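# Fork the loose switch onto the yellow-taped rack rails

## Task

With the fork, carry the unscrewed switch onto the rack's yellow-taped pair of rails and push it all the way in. The rack is loose: it may tilt only slightly, since more than that fails the task, and it must finish in its original position.

## Robot and tools

ROBOT. A single six-joint arm stands on the table. Its joints run from the base outward: shoulder pan, shoulder lift, elbow, wrist 1, wrist 2, wrist 3. Its root sits at (0, 0, +0.094) m in the scene frame and is tilted very slightly. It carries no gripper, only a rigid steel lifting fork with no motor or sensor. A load stays on the fork through gravity and friction alone. The fork has two flat blades, each 240 mm long, 30 mm wide and 8 mm thick, with 110 mm between them. The blades point along the tool's -y axis, and their load faces look along the tool's -z. So the blades lie level when the tool's +z points straight down, and a load slides off if the noses dip. The tool point sits in the gap between the blades, halfway along them, on the loading face. The blade noses are 120 mm from it toward tool -y, and the upright back legs are 120 mm toward tool +y. A block about 10 cm long sticks out from the last joint's axis toward fork -y and turns with the fork. A heavy load makes the tool sit lower and tilt more than commanded, so compare the reported pose with what you sent and correct it.

FRAME. Poses, velocities and targets are in the scene frame. Its origin is on the table top under the arm base, +z points up, and +y is to the left when you look along +x. Positions are in metres and orientation is a wxyz quaternion. Printed values can be off by a few centimetres, more at long reach.

execute_actions(actions, cameras). actions is a list of actions run in order, and each action is a table of up to 15 rows. Each row is one control step of 1/30 s. A table with fewer rows repeats its last row until step 15. A row holds six numbers in [-1, 1], in the order dx, dy, dz, rx, ry, rz. Together they are an offset of the tool point from the Hand target as it stood when that action began. Every row counts from that same start, not from the previous row. The offset is along the scene axes, and turns are about the Hand target's position. Scale: 1.0 equals 0.6 m or 180 degrees. rx, ry, rz form a single rotation vector. Sending the same offset twice moves the arm twice. cameras is a list of names, ["all"] or []. Images come back when actions is empty or when cameras requests them. An unknown camera name invalidates the whole call.

move(target, speed, blend, blocking, cameras). target is one six-number row, or a list of up to 15 rows. It uses the same layout, scale and axes as above, as an offset from the current Hand target. In a list, every row counts from that same Hand target. The path is a straight line and takes the shorter rotation. speed is in m/s, from 0.002 to 3.2, default 0.25, and turning is capped at twice that figure in rad/s. You may give one value, or one per leg. blend is in metres, default 0, which means stop at each point; it rounds corners at intermediate points. blocking=false returns after about 0.5 s while the motion carries on. The path ignores obstacles. Faster moves stray more and hit harder. Paths near the arm's own base can swing the elbow round, so route around the base. The arm is stiff: aiming even slightly beyond a firm contact can trigger a fault. The result adds a move: line. done means it came to rest within 3 mm and 2 degrees of the target, which says nothing about contact. The line may instead read off_target, moving, held or fault. limits=paced means the commanded pose was clipped, and limits=held means steps were withheld.

wait(seconds): 0 to 3600 s. It sends nothing new, lets any running move continue, and returns early if that move ends. stop(): brakes the running move, which takes some distance. zoom_image(camera, region): camera is cam_head_left, cam_head_right or cam_wrist. region is [x0, y0, x1, y1] in image pixels from the top-left, at most 504 by 504. It only works on a camera in the latest images. read_manual(section): returns licence texts only. finished_scene(scene): ends the scene irreversibly; pass the current scene number. The goal must hold with the robot standing off.

CONTROL NOTES. Motion trails commands by about 0.15 s. Each step, the commanded orientation is clipped to within 32 degrees of the measured one. The Hand target line is your last command after clipping, and the next offsets count from it. The tool point often rests short of the Hand target, and waiting does not help. An all-zero execute_actions call asks for the target again, or you can send the remaining distance as an offset. To end a push, command the target back beyond the current tool point. With the wrist close to the base axis, small moves can swing the whole arm. Joint speed caps are 2.09 rad/s for shoulder pan and lift, 2.62 for the elbow and 3.14 for the wrists.

RESULTS. Each result gives end_effector_position, end_effector_quat_wxyz, velocities in m/s and rad/s, the Hand target, Joint positions, Joint velocities and Joint torques. Velocities are left out when the joints read within noise. Torques are the total drive output, with a per-unit offset and noise, and positive means toward larger joint angles.

AVOID. Contact torque at a joint's limit causes a 10 s stop. The limits in N m are 293 for pan, 293 for lift, 133 for the elbow and 49.8 for each wrist. A held load counts toward them. An outside force of roughly 150 N (plus or minus 25) causes the same stop. Holding loads, stretching out or pushing into unreachable poses heats the motors. A MOTOR HOT line appears at 70 °C, and at 85 °C the brakes set for 30 to 60 s or more. Do not slam, drop, or let parts fall, and hit nothing fixed or heavy hard. Anything left off the table fails the task. Do not knock or tip the loose rack. Loose objects may occasionally be nudged by outside pushes.

CAMERAS. cam_head_left and cam_head_right are fixed on one bar beside the table, and cam_wrist rides on the hand. All images are 672x504. The calibration is given in OpenCV terms and may be off by about 2 degrees and 9 mm.

Each tool is called after "Request:" as name(argument=value, ...), one argument or row to a line, values as JSON.

## Session

Request:
execute_actions(
  actions=[],
)

Scene clock: 0.00 s.
end_effector_position=(+1.0827, +0.3303, +0.3958) end_effector_quat_wxyz=(+0.492, +0.602, -0.574, +0.259)
Joint positions: [3.577 -0.479 0.353 -0.465 -2.377 -2.362]
Joint velocities: within noise
Joint torques (N m): no reading
Hand target: +1.0827, +0.3303, +0.3958; +0.492, +0.602, -0.574, +0.259

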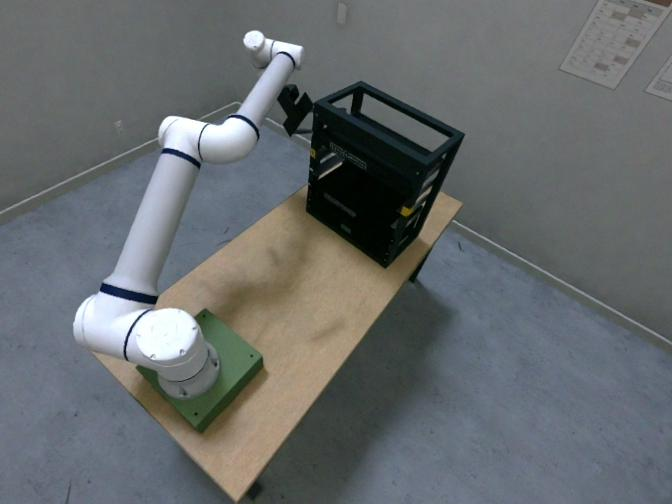

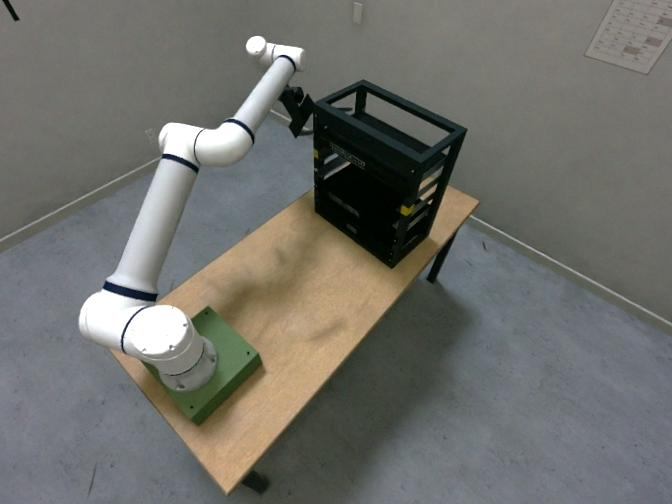

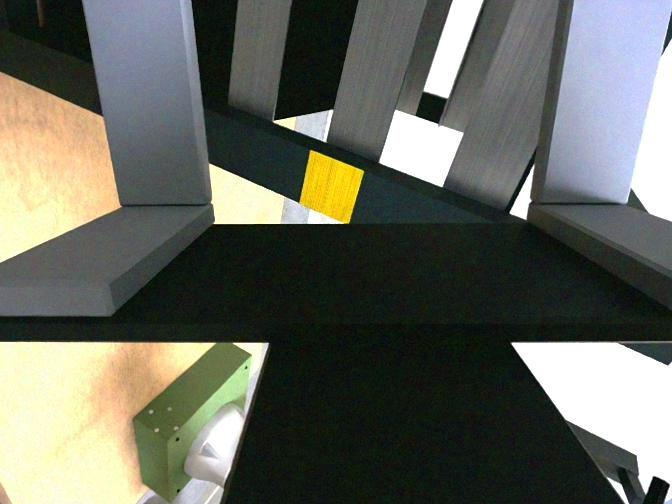

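Request:
zoom_image(
  camera="cam_head_left",
  region=[270, 60, 490, 280],
)

Request:
zoom_image(
  camera="cam_head_right",
  region=[270, 60, 490, 280],
)

Request:
zoom_image(
  camera="cam_wrist",
  region=[200, 0, 540, 230],
)

Scaled by 2.291.

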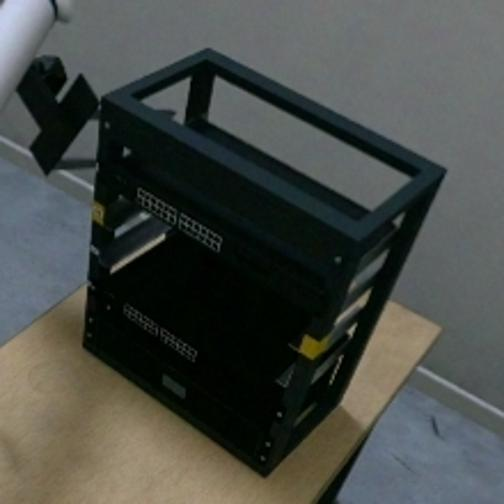

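Scaled by 2.291.

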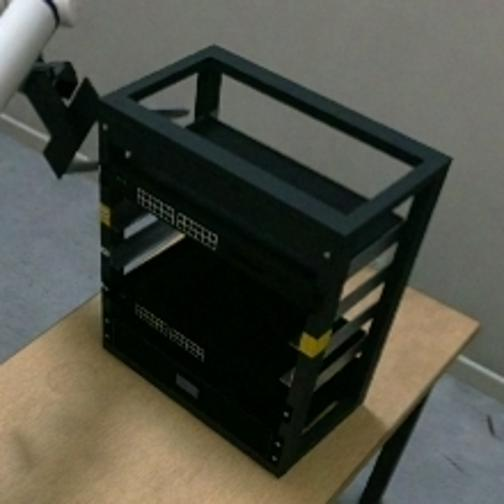

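Scaled by 1.482.

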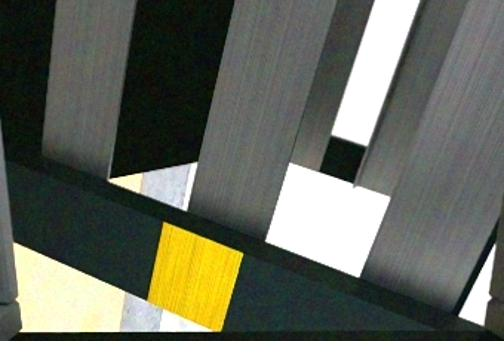

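Request:
move(
  target=[
    [-0.5545, 0.116, 0.174, 0, 0, 0],
    [-0.7045, -0.217, 0.34, 0.2001, -0.4813, 0.0322],
  ],
  speed=0.5,
  blend=[0.08, 0],
  cameras=["all"],
)

Scene clock: 134.23 s.
end_effector_position=(+0.6600, +0.2001, +0.5998) end_effector_quat_wxyz=(+0.232, -0.400, +0.768, -0.443)
Joint positions: [3.634 -1.587 2.271 -2.945 -2.415 -2.406]
Joint torques (N m): [-22.07 -37.16 -60.96 -11.14 -2.88 -1.98]
Hand target: +0.6600, +0.2001, +0.5998; +0.232, -0.400, +0.768, -0.443
Off the commanded pose: 0.000 m, 0 deg.
move: done
cam_wrist: T_world_to_cam=[[-0.55919, -0.82863, -0.02629, 0.56013], [-0.62781, 0.44395, -0.63934, 0.58037], [0.54145, -0.341, -0.76847, 0.26617]] pos_world=[0.53346, 0.29724, 0.59032]

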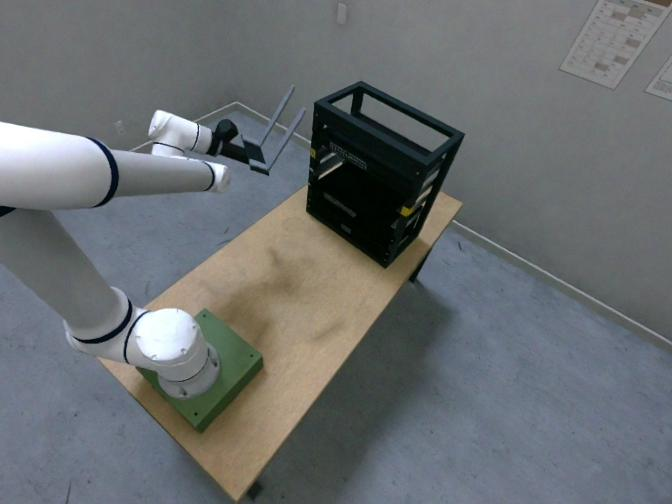

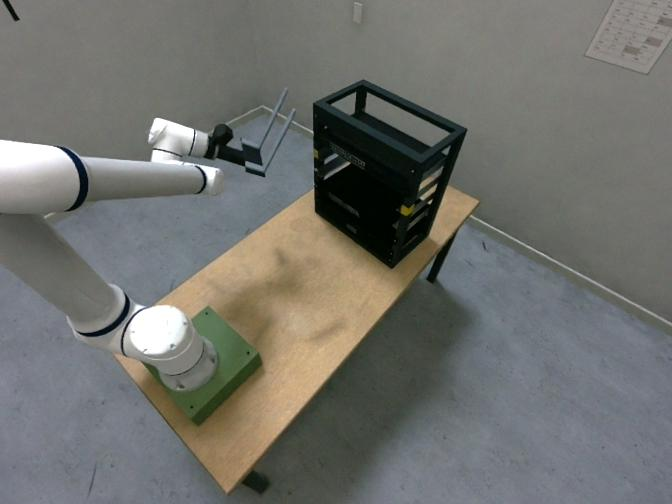

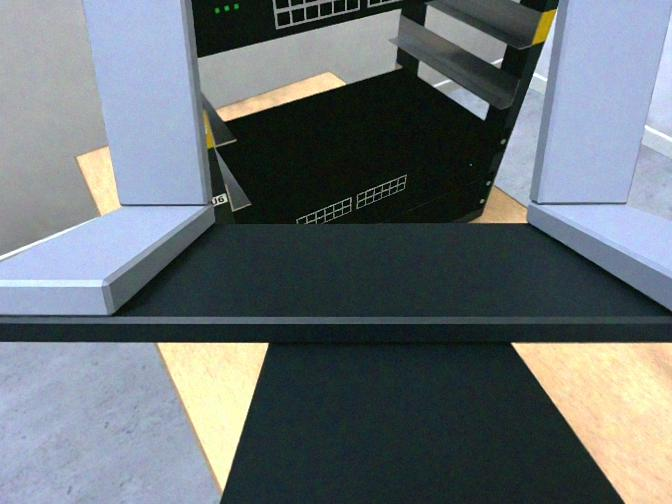

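Request:
zoom_image(
  camera="cam_wrist",
  region=[190, 0, 550, 230],
)

Scaled by 1.400.

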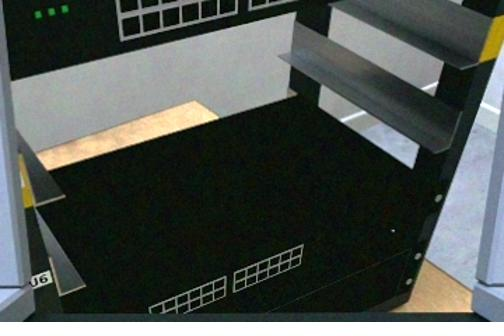

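Request:
zoom_image(
  camera="cam_head_left",
  region=[375, 150, 465, 270],
)

Request:
zoom_image(
  camera="cam_head_left",
  region=[295, 90, 385, 230],
)

Request:
zoom_image(
  camera="cam_head_right",
  region=[305, 90, 385, 230],
)

Request:
zoom_image(
  camera="cam_head_right",
  region=[375, 150, 465, 270],
)

Scaled by 4.200.

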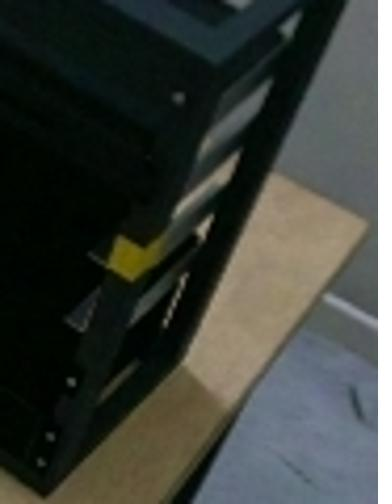

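Scaled by 3.600.

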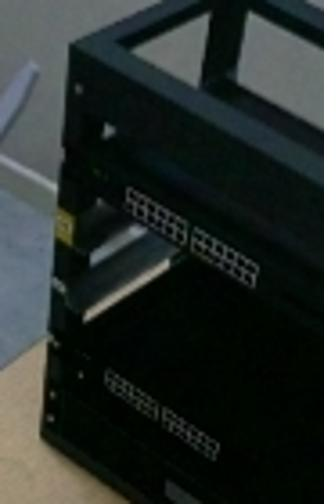

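Scaled by 3.600.

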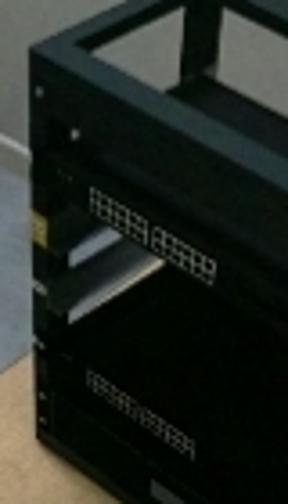

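Scaled by 4.200.

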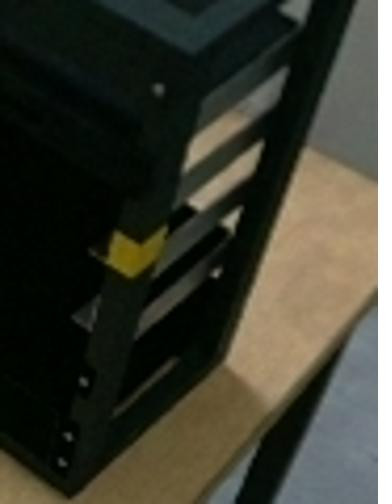

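Request:
move(
  target=[-0.012, 0.02, -0.06, -0.0638, -0.091, 0],
  speed=0.4,
  cameras=["cam_wrist"],
)

Request:
zoom_image(
  camera="cam_wrist",
  region=[190, 0, 550, 230],
)

Scene clock: 179.50 s.
end_effector_position=(+0.6528, +0.2121, +0.5638) end_effector_quat_wxyz=(+0.298, -0.354, +0.679, -0.570)
Joint positions: [3.641 -1.205 2.292 -3.854 -2.603 -2.817]
Joint torques (N m): [-22.14 -55.2 -58.07 -8.35 -0.84 -2.35]
Hand target: +0.6528, +0.2121, +0.5638; +0.298, -0.354, +0.679, -0.570
Off the commanded pose: 0.000 m, 0 deg.
move: done
cam_wrist: T_world_to_cam=[[-0.55265, -0.83321, -0.01863, 0.55744], [-0.41083, 0.2918, -0.86375, 0.56469], [0.72512, -0.4697, -0.50357, 0.00459]] pos_world=[0.53673, 0.30184, 0.50045]

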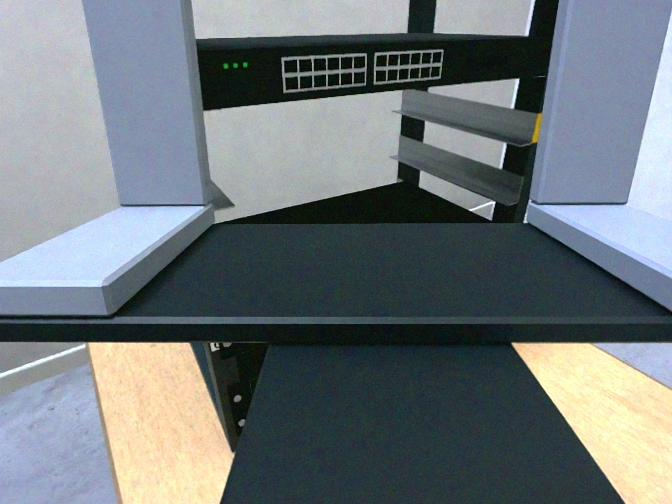

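Scaled by 1.400.

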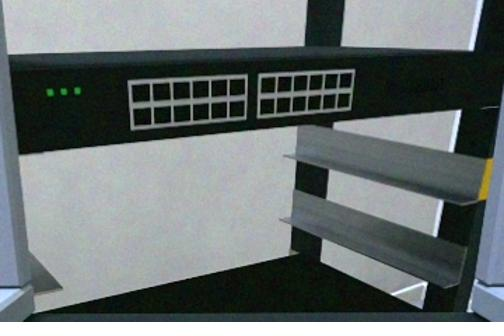

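Request:
move(
  target=[0, 0, 0, 0, 0, 0.13],
  speed=0.4,
  cameras=["cam_wrist"],
)

Request:
zoom_image(
  camera="cam_wrist",
  region=[190, 0, 550, 230],
)

Request:
move(
  target=[0.0, -0.3, 0, 0, 0, -0.13],
  speed=0.4,
  cameras=["cam_wrist"],
)

Request:
zoom_image(
  camera="cam_wrist",
  region=[190, 0, 550, 230],
)

Scene clock: 187.00 s.
end_effector_position=(+0.6528, +0.2121, +0.5638) end_effector_quat_wxyz=(+0.407, -0.484, +0.593, -0.498)
Joint positions: [3.441 -1.299 2.484 -4.118 -2.016 -3.045]
Joint torques (N m): [-21.95 -71.42 -28.76 -10.44 1.44 -2.05]
Hand target: +0.6528, +0.2121, +0.5638; +0.407, -0.484, +0.593, -0.498
Off the commanded pose: 0.000 m, 0 deg.
move: done
cam_wrist: T_world_to_cam=[[-0.17639, -0.98414, -0.01864, 0.34389], [-0.49275, 0.10468, -0.86385, 0.65784], [0.85211, -0.14319, -0.5034, -0.14767]] pos_world=[0.51064, 0.24843, 0.50035]

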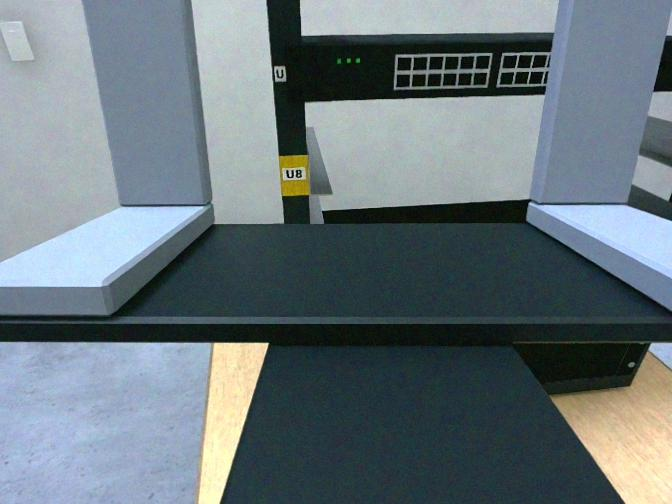

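Scaled by 1.400.

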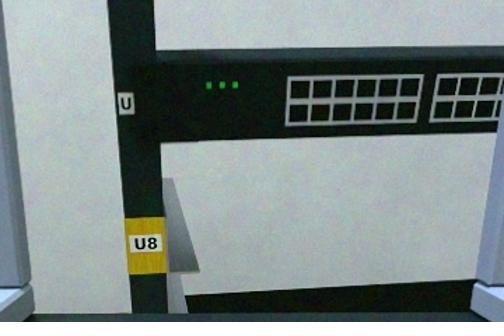

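Scene clock: 188.23 s.
end_effector_position=(+0.6528, +0.0324, +0.5638) end_effector_quat_wxyz=(+0.298, -0.354, +0.679, -0.570)
Joint positions: [3.271 -1.293 2.475 -4.08 -2.249 -2.988]
Joint torques (N m): [-23.08 -43.06 -52.78 -4.73 -3.63 3.31]
Hand target: +0.6528, +0.0321, +0.5638; +0.298, -0.354, +0.679, -0.570
Off the commanded pose: 0.000 m, 0 deg.
move: done
cam_wrist: T_world_to_cam=[[-0.55207, -0.83359, -0.01854, 0.40727], [-0.41085, 0.29131, -0.86391, 0.61718], [0.72555, -0.46932, -0.5033, -0.08025]] pos_world=[0.53663, 0.12204, 0.50035]

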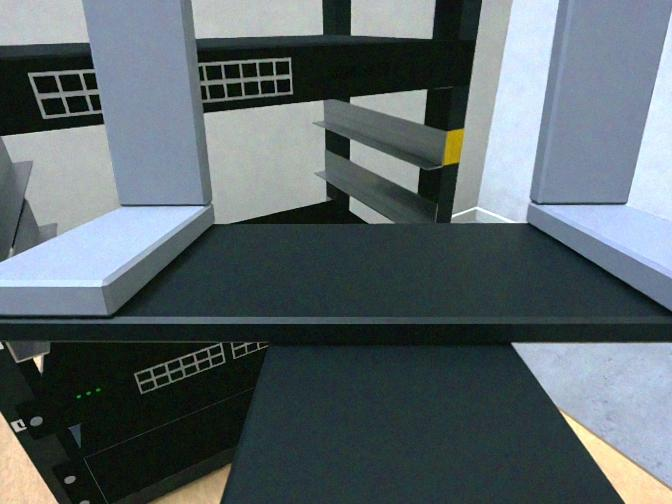

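Scaled by 1.400.

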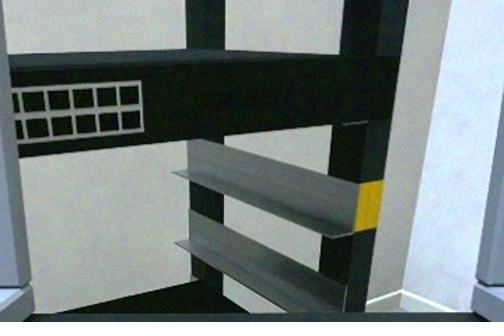

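Request:
execute_actions(
  actions=[],
  cameras=["cam_head_left", "cam_head_right"],
)

Request:
zoom_image(
  camera="cam_head_left",
  region=[305, 75, 475, 200],
)

Request:
zoom_image(
  camera="cam_head_right",
  region=[305, 75, 475, 200],
)

Scene clock: 259.67 s.
end_effector_position=(+0.6528, +0.0321, +0.5638) end_effector_quat_wxyz=(+0.298, -0.354, +0.679, -0.570)
Joint positions: [3.271 -1.293 2.475 -4.08 -2.249 -2.988]
Joint velocities: within noise
Joint torques (N m): [-22.12 -43.92 -53.16 -4.78 -3.49 3.21]
Hand target: +0.6528, +0.0321, +0.5638; +0.298, -0.354, +0.679, -0.570
Off the commanded pose: 0.000 m, 0 deg.
Images, in order (width x height): cam_head_left 672x504, cam_head_right 672x504.

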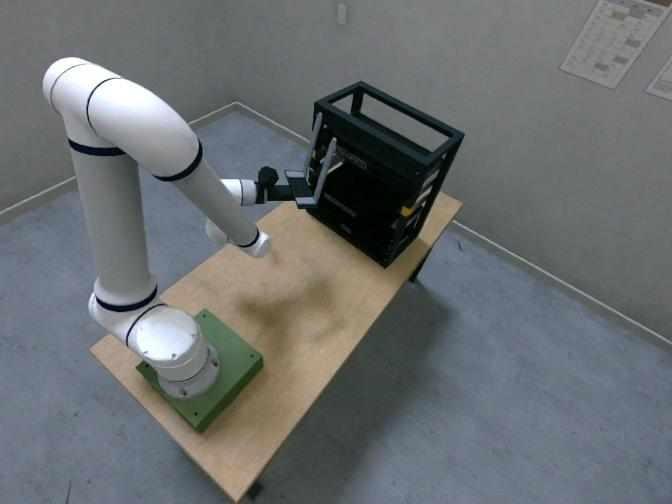

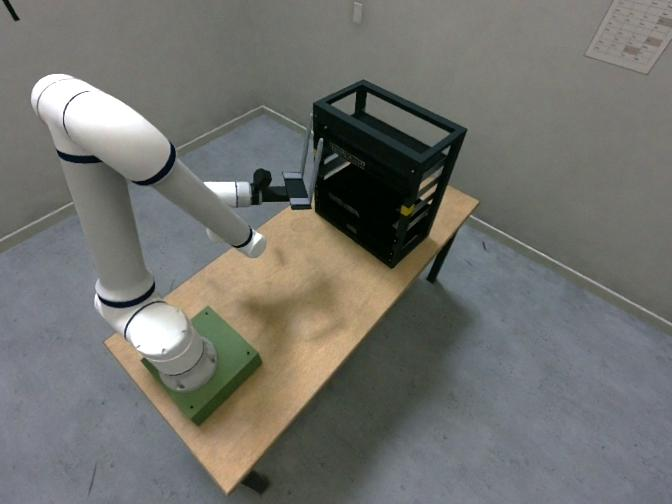

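Scaled by 2.965.

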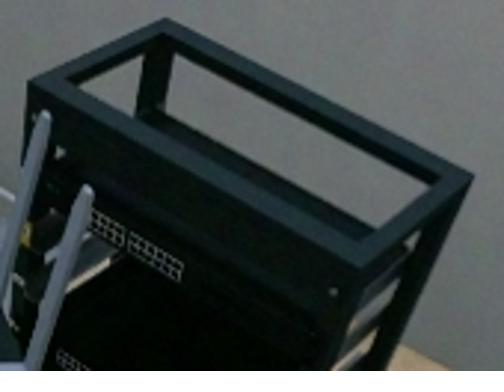

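Scaled by 2.965.

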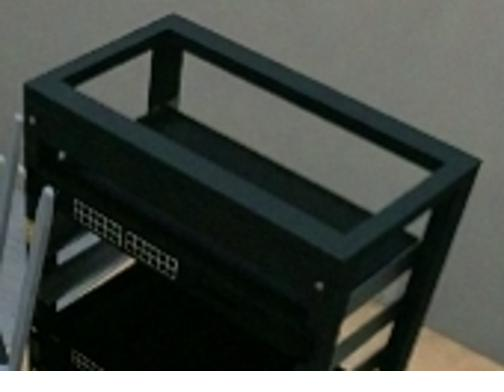

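Request:
move(
  target=[-0.0655, -0.1002, -0.067, 0, 0, 0.1528],
  speed=0.3,
  cameras=["cam_wrist"],
)

Request:
zoom_image(
  camera="cam_wrist",
  region=[0, 0, 110, 220],
)

Request:
zoom_image(
  camera="cam_wrist",
  region=[440, 0, 550, 220],
)

Request:
zoom_image(
  camera="cam_wrist",
  region=[200, 0, 550, 230],
)

Scene clock: 298.70 s.
end_effector_position=(+0.6135, -0.0280, +0.5236) end_effector_quat_wxyz=(+0.425, -0.505, +0.576, -0.483)
Joint positions: [2.599 -1.288 2.771 -4.415 -1.119 -3.228]
Joint torques (N m): [-19.8 -26.07 -6.91 -10.59 2.64 -2.05]
Hand target: +0.6135, -0.0280, +0.5236; +0.425, -0.505, +0.576, -0.483
Off the commanded pose: 0.000 m, 0 deg.
move: done
cam_wrist: T_world_to_cam=[[-0.10547, -0.99425, -0.01865, 0.0562], [-0.49894, 0.06914, -0.86387, 0.6317], [0.86019, -0.08181, -0.50336, -0.17206]] pos_world=[0.46912, -0.00187, 0.46015]

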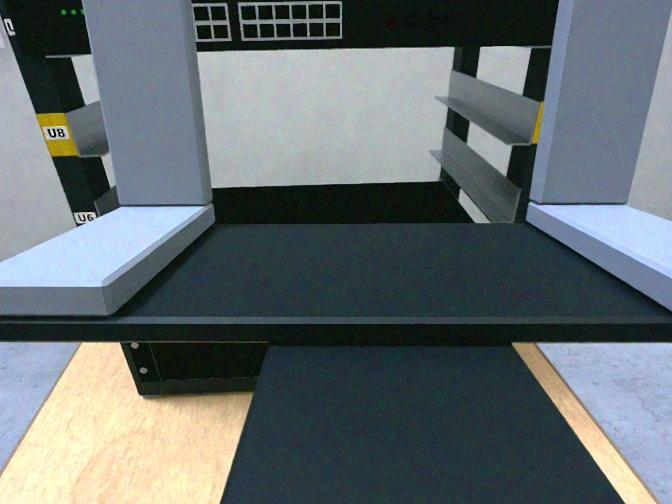

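Scaled by 2.291.

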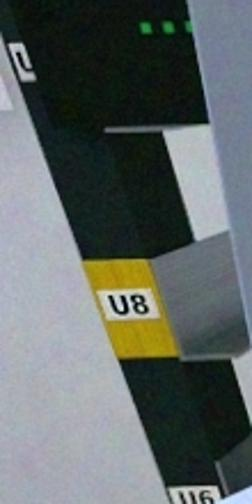

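Scaled by 2.291.

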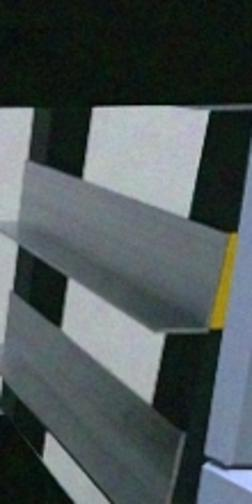

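Scaled by 1.440.

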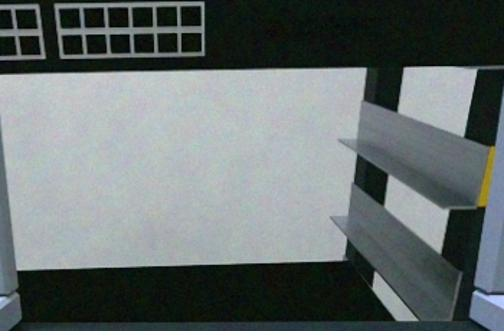

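Request:
move(
  target=[0.0108, 0.0367, -0.1977, 0.0388, 0.4431, 0.0223],
  speed=0.5,
  cameras=["all"],
)

Scene clock: 356.87 s.
end_effector_position=(+0.6199, -0.0060, +0.4050) end_effector_quat_wxyz=(+0.000, +0.691, -0.723, +0.000)
Joint positions: [2.801 -1.936 2.23 -1.85 -1.569 -3.482]
Joint torques (N m): [9.45 -7.63 -98.66 -5.17 -2.07 3.27]
Hand target: +0.6200, -0.0060, +0.4050; +0.000, +0.691, -0.723, +0.000
Off the commanded pose: 0.000 m, 0 deg.
move: done
cam_wrist: T_world_to_cam=[[-0.05928, -0.99788, -0.02676, 0.05108], [-0.93696, 0.04637, 0.34635, 0.31216], [-0.34438, 0.04561, -0.93772, 0.68796]] pos_world=[0.53242, 0.00512, 0.53837]

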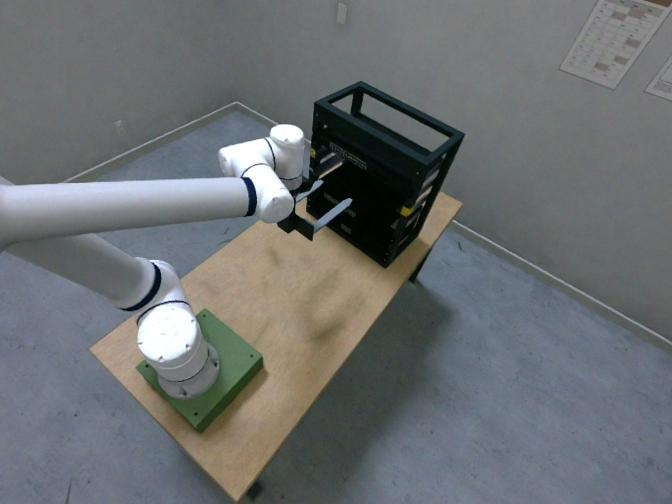

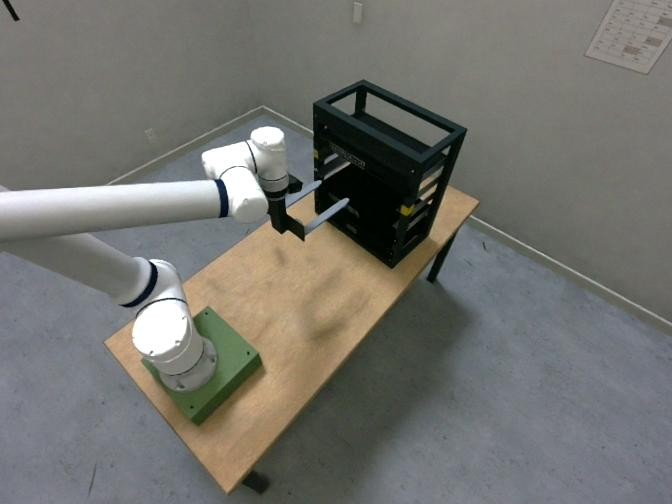

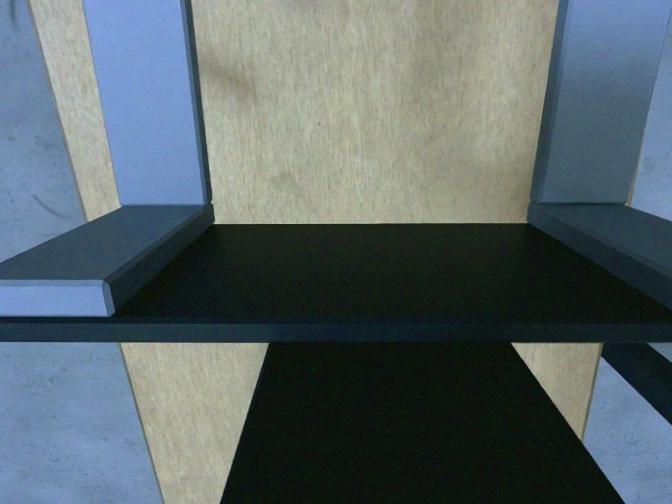

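Request:
move(
  target=[0.4667, -0.0222, 0, 0, 0, 0],
  speed=0.25,
  cameras=["all"],
)

Request:
zoom_image(
  camera="cam_head_left",
  region=[250, 80, 470, 280],
)

Request:
zoom_image(
  camera="cam_head_right",
  region=[250, 80, 470, 280],
)

Scene clock: 364.80 s.
end_effector_position=(+0.8998, -0.0193, +0.4050) end_effector_quat_wxyz=(+0.000, +0.691, -0.723, +0.000)
Joint positions: [2.93 -1.43 1.794 -1.92 -1.567 -3.353]
Joint torques (N m): [9.84 -60.79 -97.54 -5.13 -2.12 3.41]
Hand target: +0.9000, -0.0193, +0.4050; +0.000, +0.691, -0.723, +0.000
Off the commanded pose: 0.000 m, 0 deg.
move: done
cam_wrist: T_world_to_cam=[[-0.05933, -0.99788, -0.02684, 0.05448], [-0.93683, 0.04637, 0.34668, 0.57484], [-0.3447, 0.04571, -0.9376, 0.78519]] pos_world=[0.81242, -0.00818, 0.53837]

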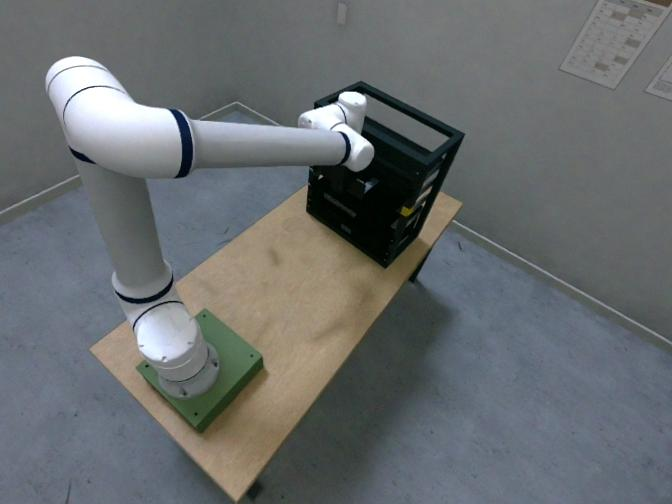

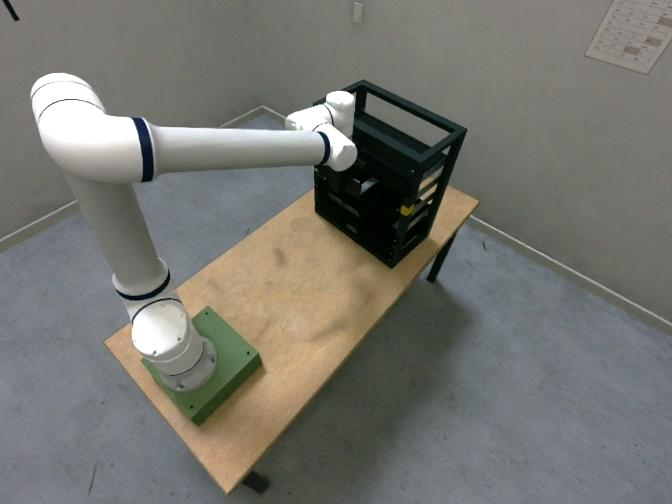

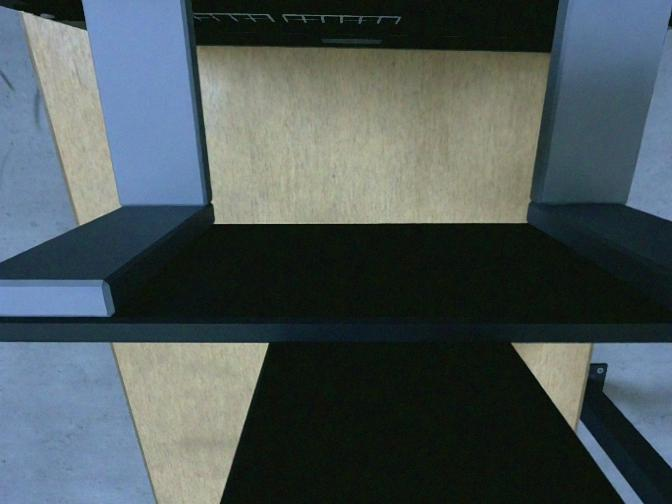

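Scaled by 2.291.

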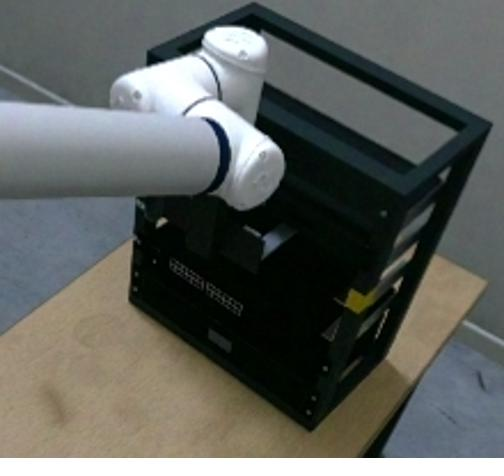

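Scaled by 2.291.

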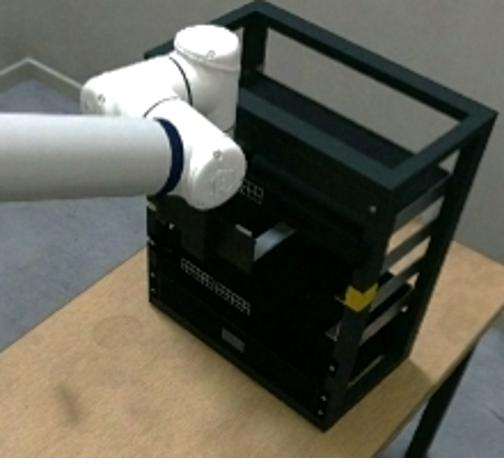

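Request:
zoom_image(
  camera="cam_wrist",
  region=[0, 300, 80, 360],
)

Request:
zoom_image(
  camera="cam_wrist",
  region=[592, 300, 672, 360],
)

Request:
zoom_image(
  camera="cam_wrist",
  region=[190, 0, 560, 90],
)

Request:
zoom_image(
  camera="cam_wrist",
  region=[0, 0, 110, 110],
)

Request:
zoom_image(
  camera="cam_wrist",
  region=[190, 190, 250, 240],
)

Request:
zoom_image(
  camera="cam_wrist",
  region=[500, 190, 560, 240],
)

Scaled by 6.300.

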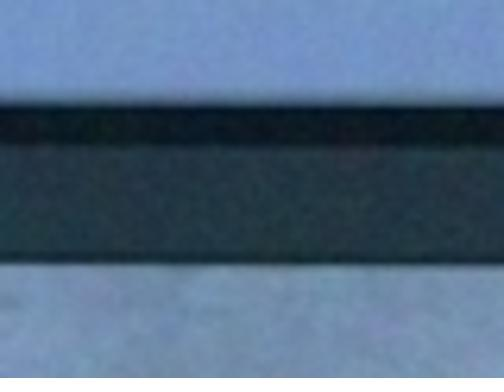

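Scaled by 6.300.

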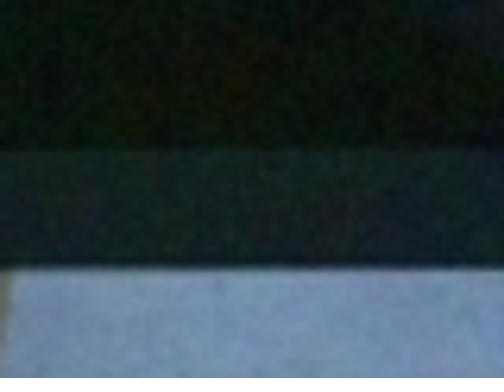

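Scaled by 1.362.

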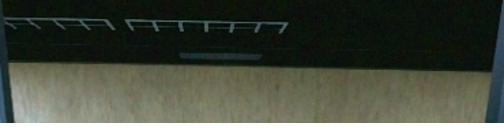

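Scaled by 4.582.

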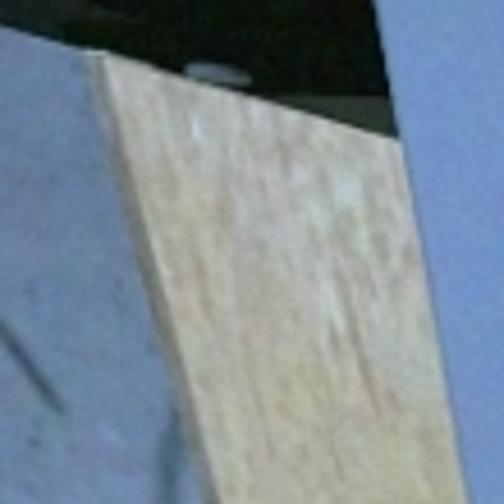

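Scaled by 8.400.

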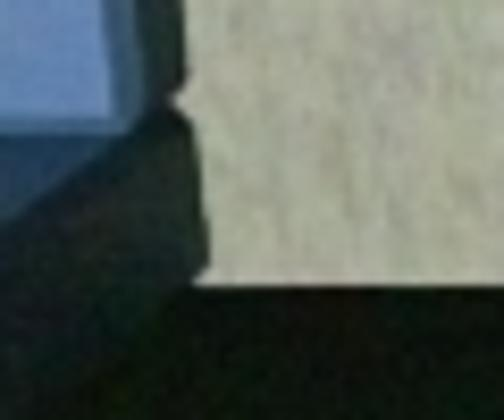

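Scaled by 8.400.

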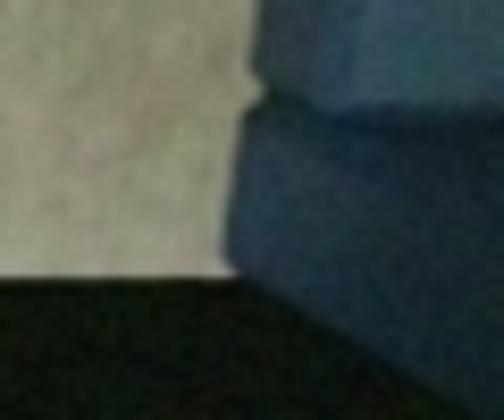

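Request:
move(
  target=[
    [0.0133, -0.001, 0, 0, 0, -0.005],
    [0.0133, -0.001, 0.038, 0, 0, -0.005],
  ],
  speed=0.1,
  blend=[0.005, 0],
)

Request:
move(
  target=[0, 0, 0.01, 0, 0, 0],
  speed=0.03,
)

Scene clock: 460.07 s.
end_effector_position=(+0.9079, -0.0199, +0.4276) end_effector_quat_wxyz=(+0.000, +0.685, -0.729, +0.000)
Joint positions: [2.935 -1.429 1.751 -1.878 -1.567 -3.333]
Joint torques (N m): [10 -89.22 -98.44 -5.27 0.97 3.26]
Hand target: +0.9080, -0.0199, +0.4278; +0.000, +0.685, -0.729, +0.000
Off the commanded pose: 0.000 m, 0 deg.
move: done; blend cut to 0.004 m at target 1

Scene clock: 460.63 s.
end_effector_position=(+0.9080, -0.0199, +0.4336) end_effector_quat_wxyz=(+0.000, +0.685, -0.729, +0.000)
Joint positions: [2.935 -1.432 1.743 -1.868 -1.567 -3.333]
Joint torques (N m): [6.22 -90.94 -98.86 -5.1 0.72 3]
Hand target: +0.9080, -0.0199, +0.4338; +0.000, +0.685, -0.729, +0.000
Off the commanded pose: 0.000 m, 0 deg.
move: done

Request:
move(
  target=[0, 0, 0.005, 0, 0, 0],
  speed=0.02,
)

Request:
move(
  target=[0, 0, 0.005, 0, 0, 0],
  speed=0.02,
)

Scene clock: 465.23 s.
end_effector_position=(+0.9080, -0.0199, +0.4367) end_effector_quat_wxyz=(+0.000, +0.685, -0.729, +0.000)
Joint positions: [2.935 -1.433 1.739 -1.862 -1.567 -3.333]
Joint torques (N m): [-12.56 -90.74 -98.91 -4.93 -1.15 -1.01]
Hand target: +0.9080, -0.0199, +0.4368; +0.000, +0.685, -0.729, +0.000
Off the commanded pose: 0.000 m, 0 deg.
move: done

Scene clock: 465.73 s.
end_effector_position=(+0.9079, -0.0199, +0.4396) end_effector_quat_wxyz=(+0.000, +0.685, -0.729, +0.000)
Joint positions: [2.935 -1.435 1.735 -1.857 -1.567 -3.333]
Joint torques (N m): [-13.76 -106.75 -119.54 -10.49 -1.08 -1.13]
Hand target: +0.9080, -0.0199, +0.4398; +0.000, +0.685, -0.729, +0.000
Off the commanded pose: 0.000 m, 0 deg.
move: done

Request:
move(
  target=[0, 0, 0.005, 0, 0, 0],
  speed=0.02,
)

Request:
move(
  target=[0, 0, 0.005, 0, 0, 0],
  speed=0.02,
  cameras=["all"],
)

Scene clock: 469.33 s.
end_effector_position=(+0.9079, -0.0199, +0.4426) end_effector_quat_wxyz=(+0.000, +0.685, -0.729, +0.000)
Joint positions: [2.935 -1.436 1.731 -1.852 -1.567 -3.333]
Joint torques (N m): [-14.82 -125.39 -142.43 -18.31 0.36 -1.61]
Hand target: +0.9080, -0.0199, +0.4428; +0.000, +0.685, -0.729, +0.000
Off the commanded pose: 0.000 m, 0 deg.
move: done

Scene clock: 469.83 s.
end_effector_position=(+0.9079, -0.0199, +0.4457) end_effector_quat_wxyz=(+0.000, +0.685, -0.729, +0.000)
Joint positions: [2.935 -1.437 1.727 -1.846 -1.567 -3.333]
Joint torques (N m): [-15.37 -126.94 -143.13 -18.58 2.24 -1.55]
Hand target: +0.9080, -0.0199, +0.4458; +0.000, +0.685, -0.729, +0.000
Off the commanded pose: 0.000 m, 0 deg.
move: done
cam_wrist: T_world_to_cam=[[-0.075, -0.99682, -0.02677, 0.06968], [-0.93598, 0.06111, 0.34671, 0.56782], [-0.34397, 0.05106, -0.93759, 0.8256]] pos_world=[0.82068, -0.0074, 0.57907]

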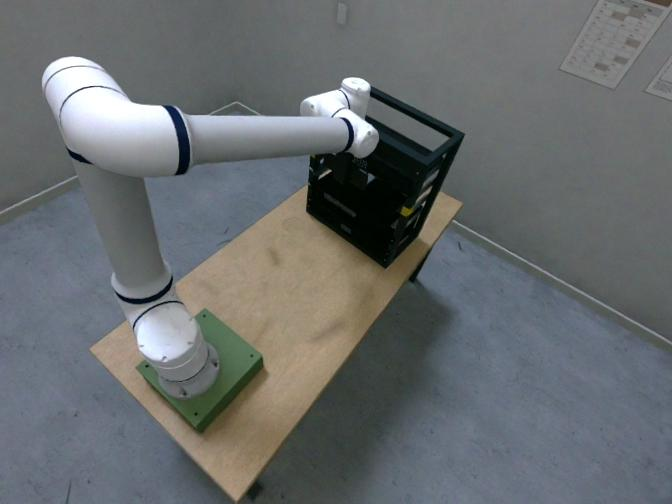

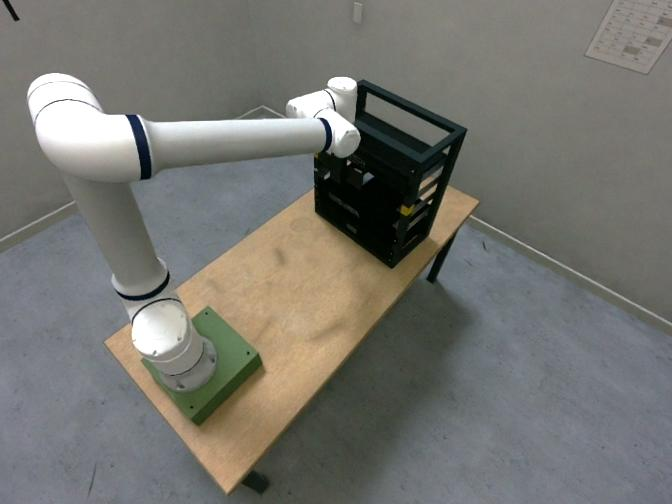

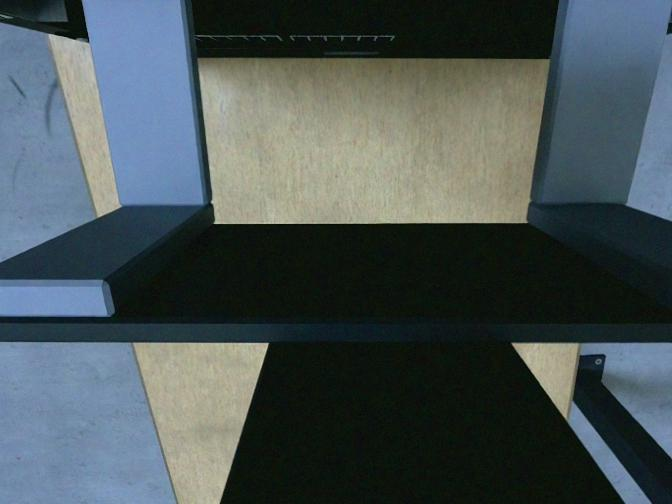

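Request:
zoom_image(
  camera="cam_head_right",
  region=[300, 120, 440, 260],
)

Request:
zoom_image(
  camera="cam_head_left",
  region=[300, 120, 440, 260],
)

Request:
zoom_image(
  camera="cam_wrist",
  region=[190, 0, 560, 100],
)

Scaled by 3.600.

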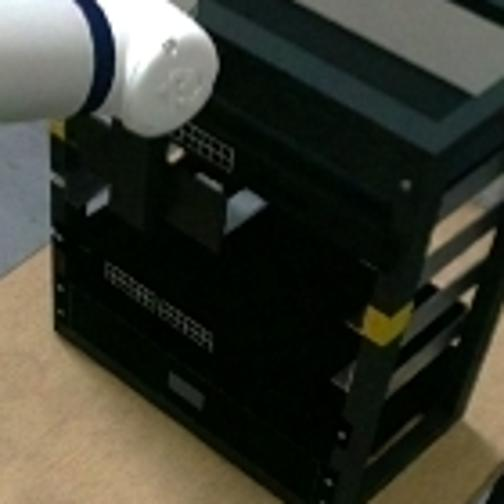

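Scaled by 3.600.

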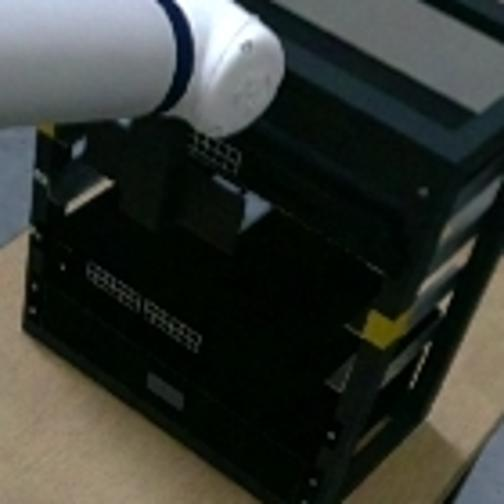

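Scaled by 1.362.

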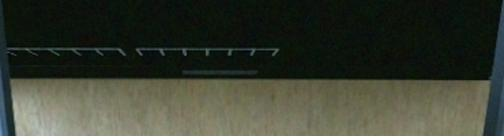

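Request:
move(
  target=[-0.0832, 0.0055, 0, 0, 0, 0],
  speed=0.06,
  cameras=["all"],
)

Request:
zoom_image(
  camera="cam_head_left",
  region=[270, 80, 470, 280],
)

Scene clock: 488.73 s.
end_effector_position=(+0.8582, -0.0167, +0.4458) end_effector_quat_wxyz=(+0.000, +0.685, -0.729, +0.000)
Joint positions: [2.922 -1.519 1.816 -1.853 -1.568 -3.346]
Joint torques (N m): [-22.47 -116.58 -118.87 -23.92 0.67 -2.12]
Hand target: +0.8580, -0.0166, +0.4458; +0.000, +0.685, -0.729, +0.000
Off the commanded pose: 0.000 m, 0 deg.
move: done
cam_wrist: T_world_to_cam=[[-0.075, -0.99682, -0.02677, 0.06924], [-0.93598, 0.06111, 0.34671, 0.52107], [-0.34397, 0.05106, -0.93759, 0.80843]] pos_world=[0.77098, -0.0041, 0.57917]

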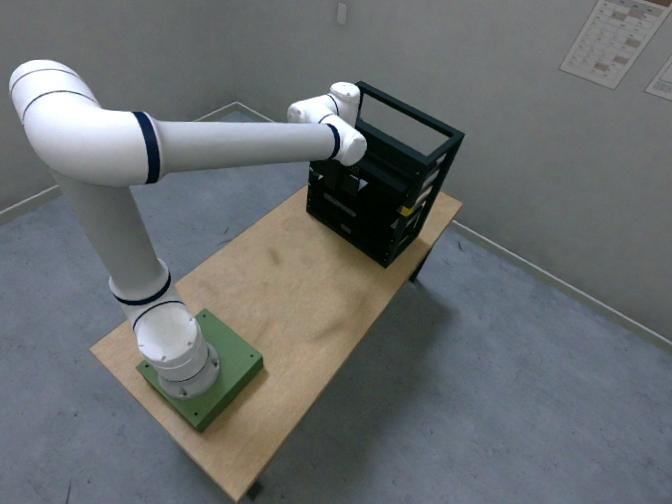

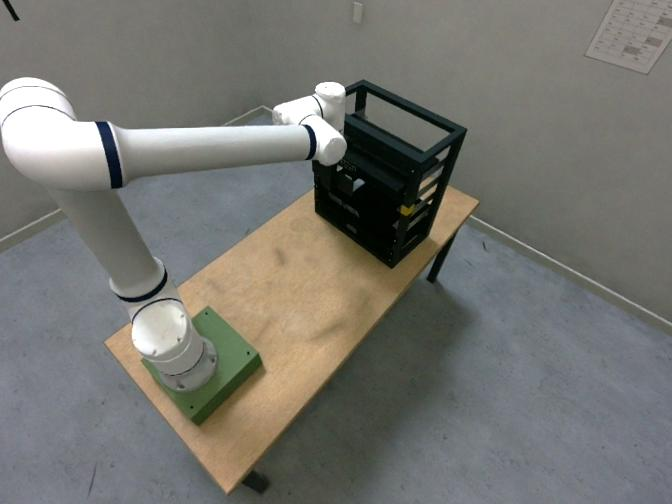

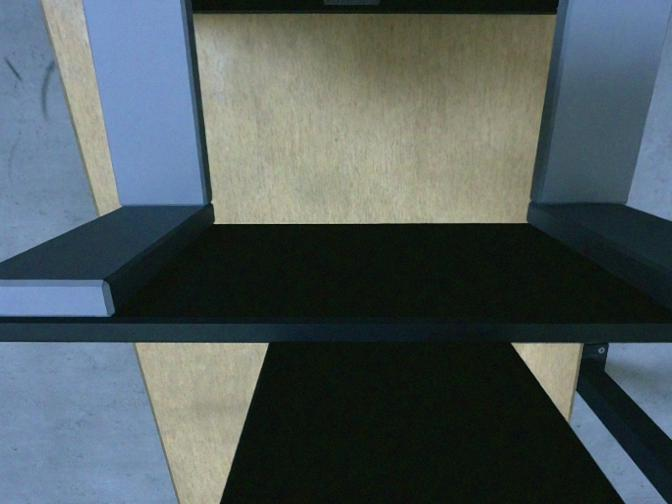

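Scaled by 2.520.

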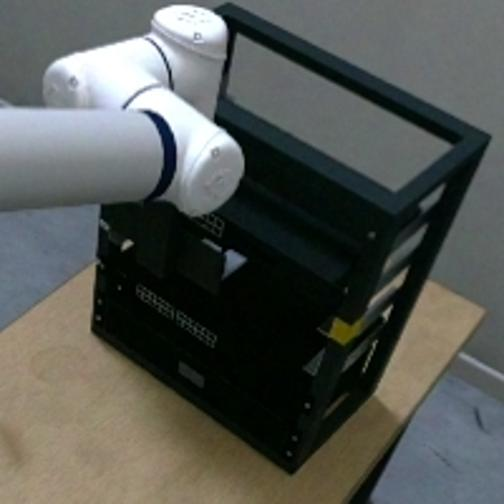

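Request:
zoom_image(
  camera="cam_head_left",
  region=[330, 130, 430, 230],
)

Request:
zoom_image(
  camera="cam_head_right",
  region=[330, 130, 430, 230],
)

Scaled by 5.040.

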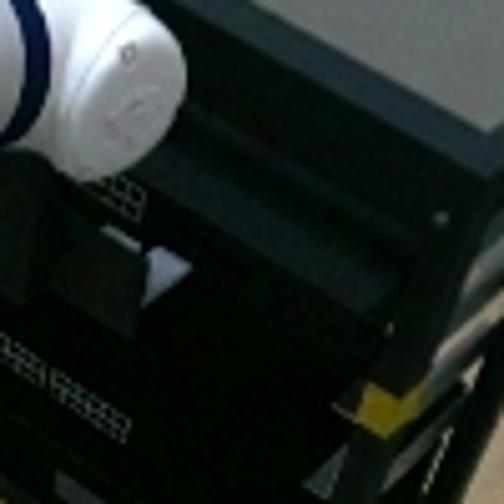

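Scaled by 5.040.

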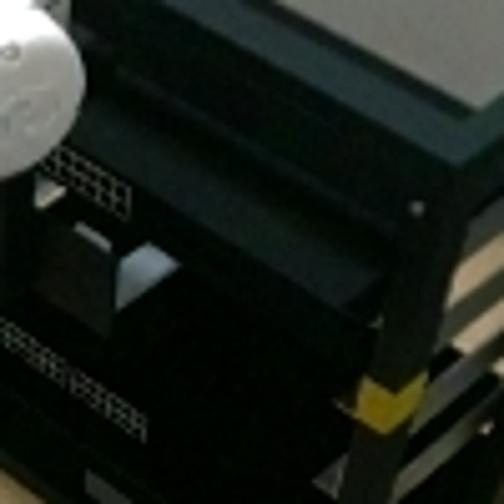

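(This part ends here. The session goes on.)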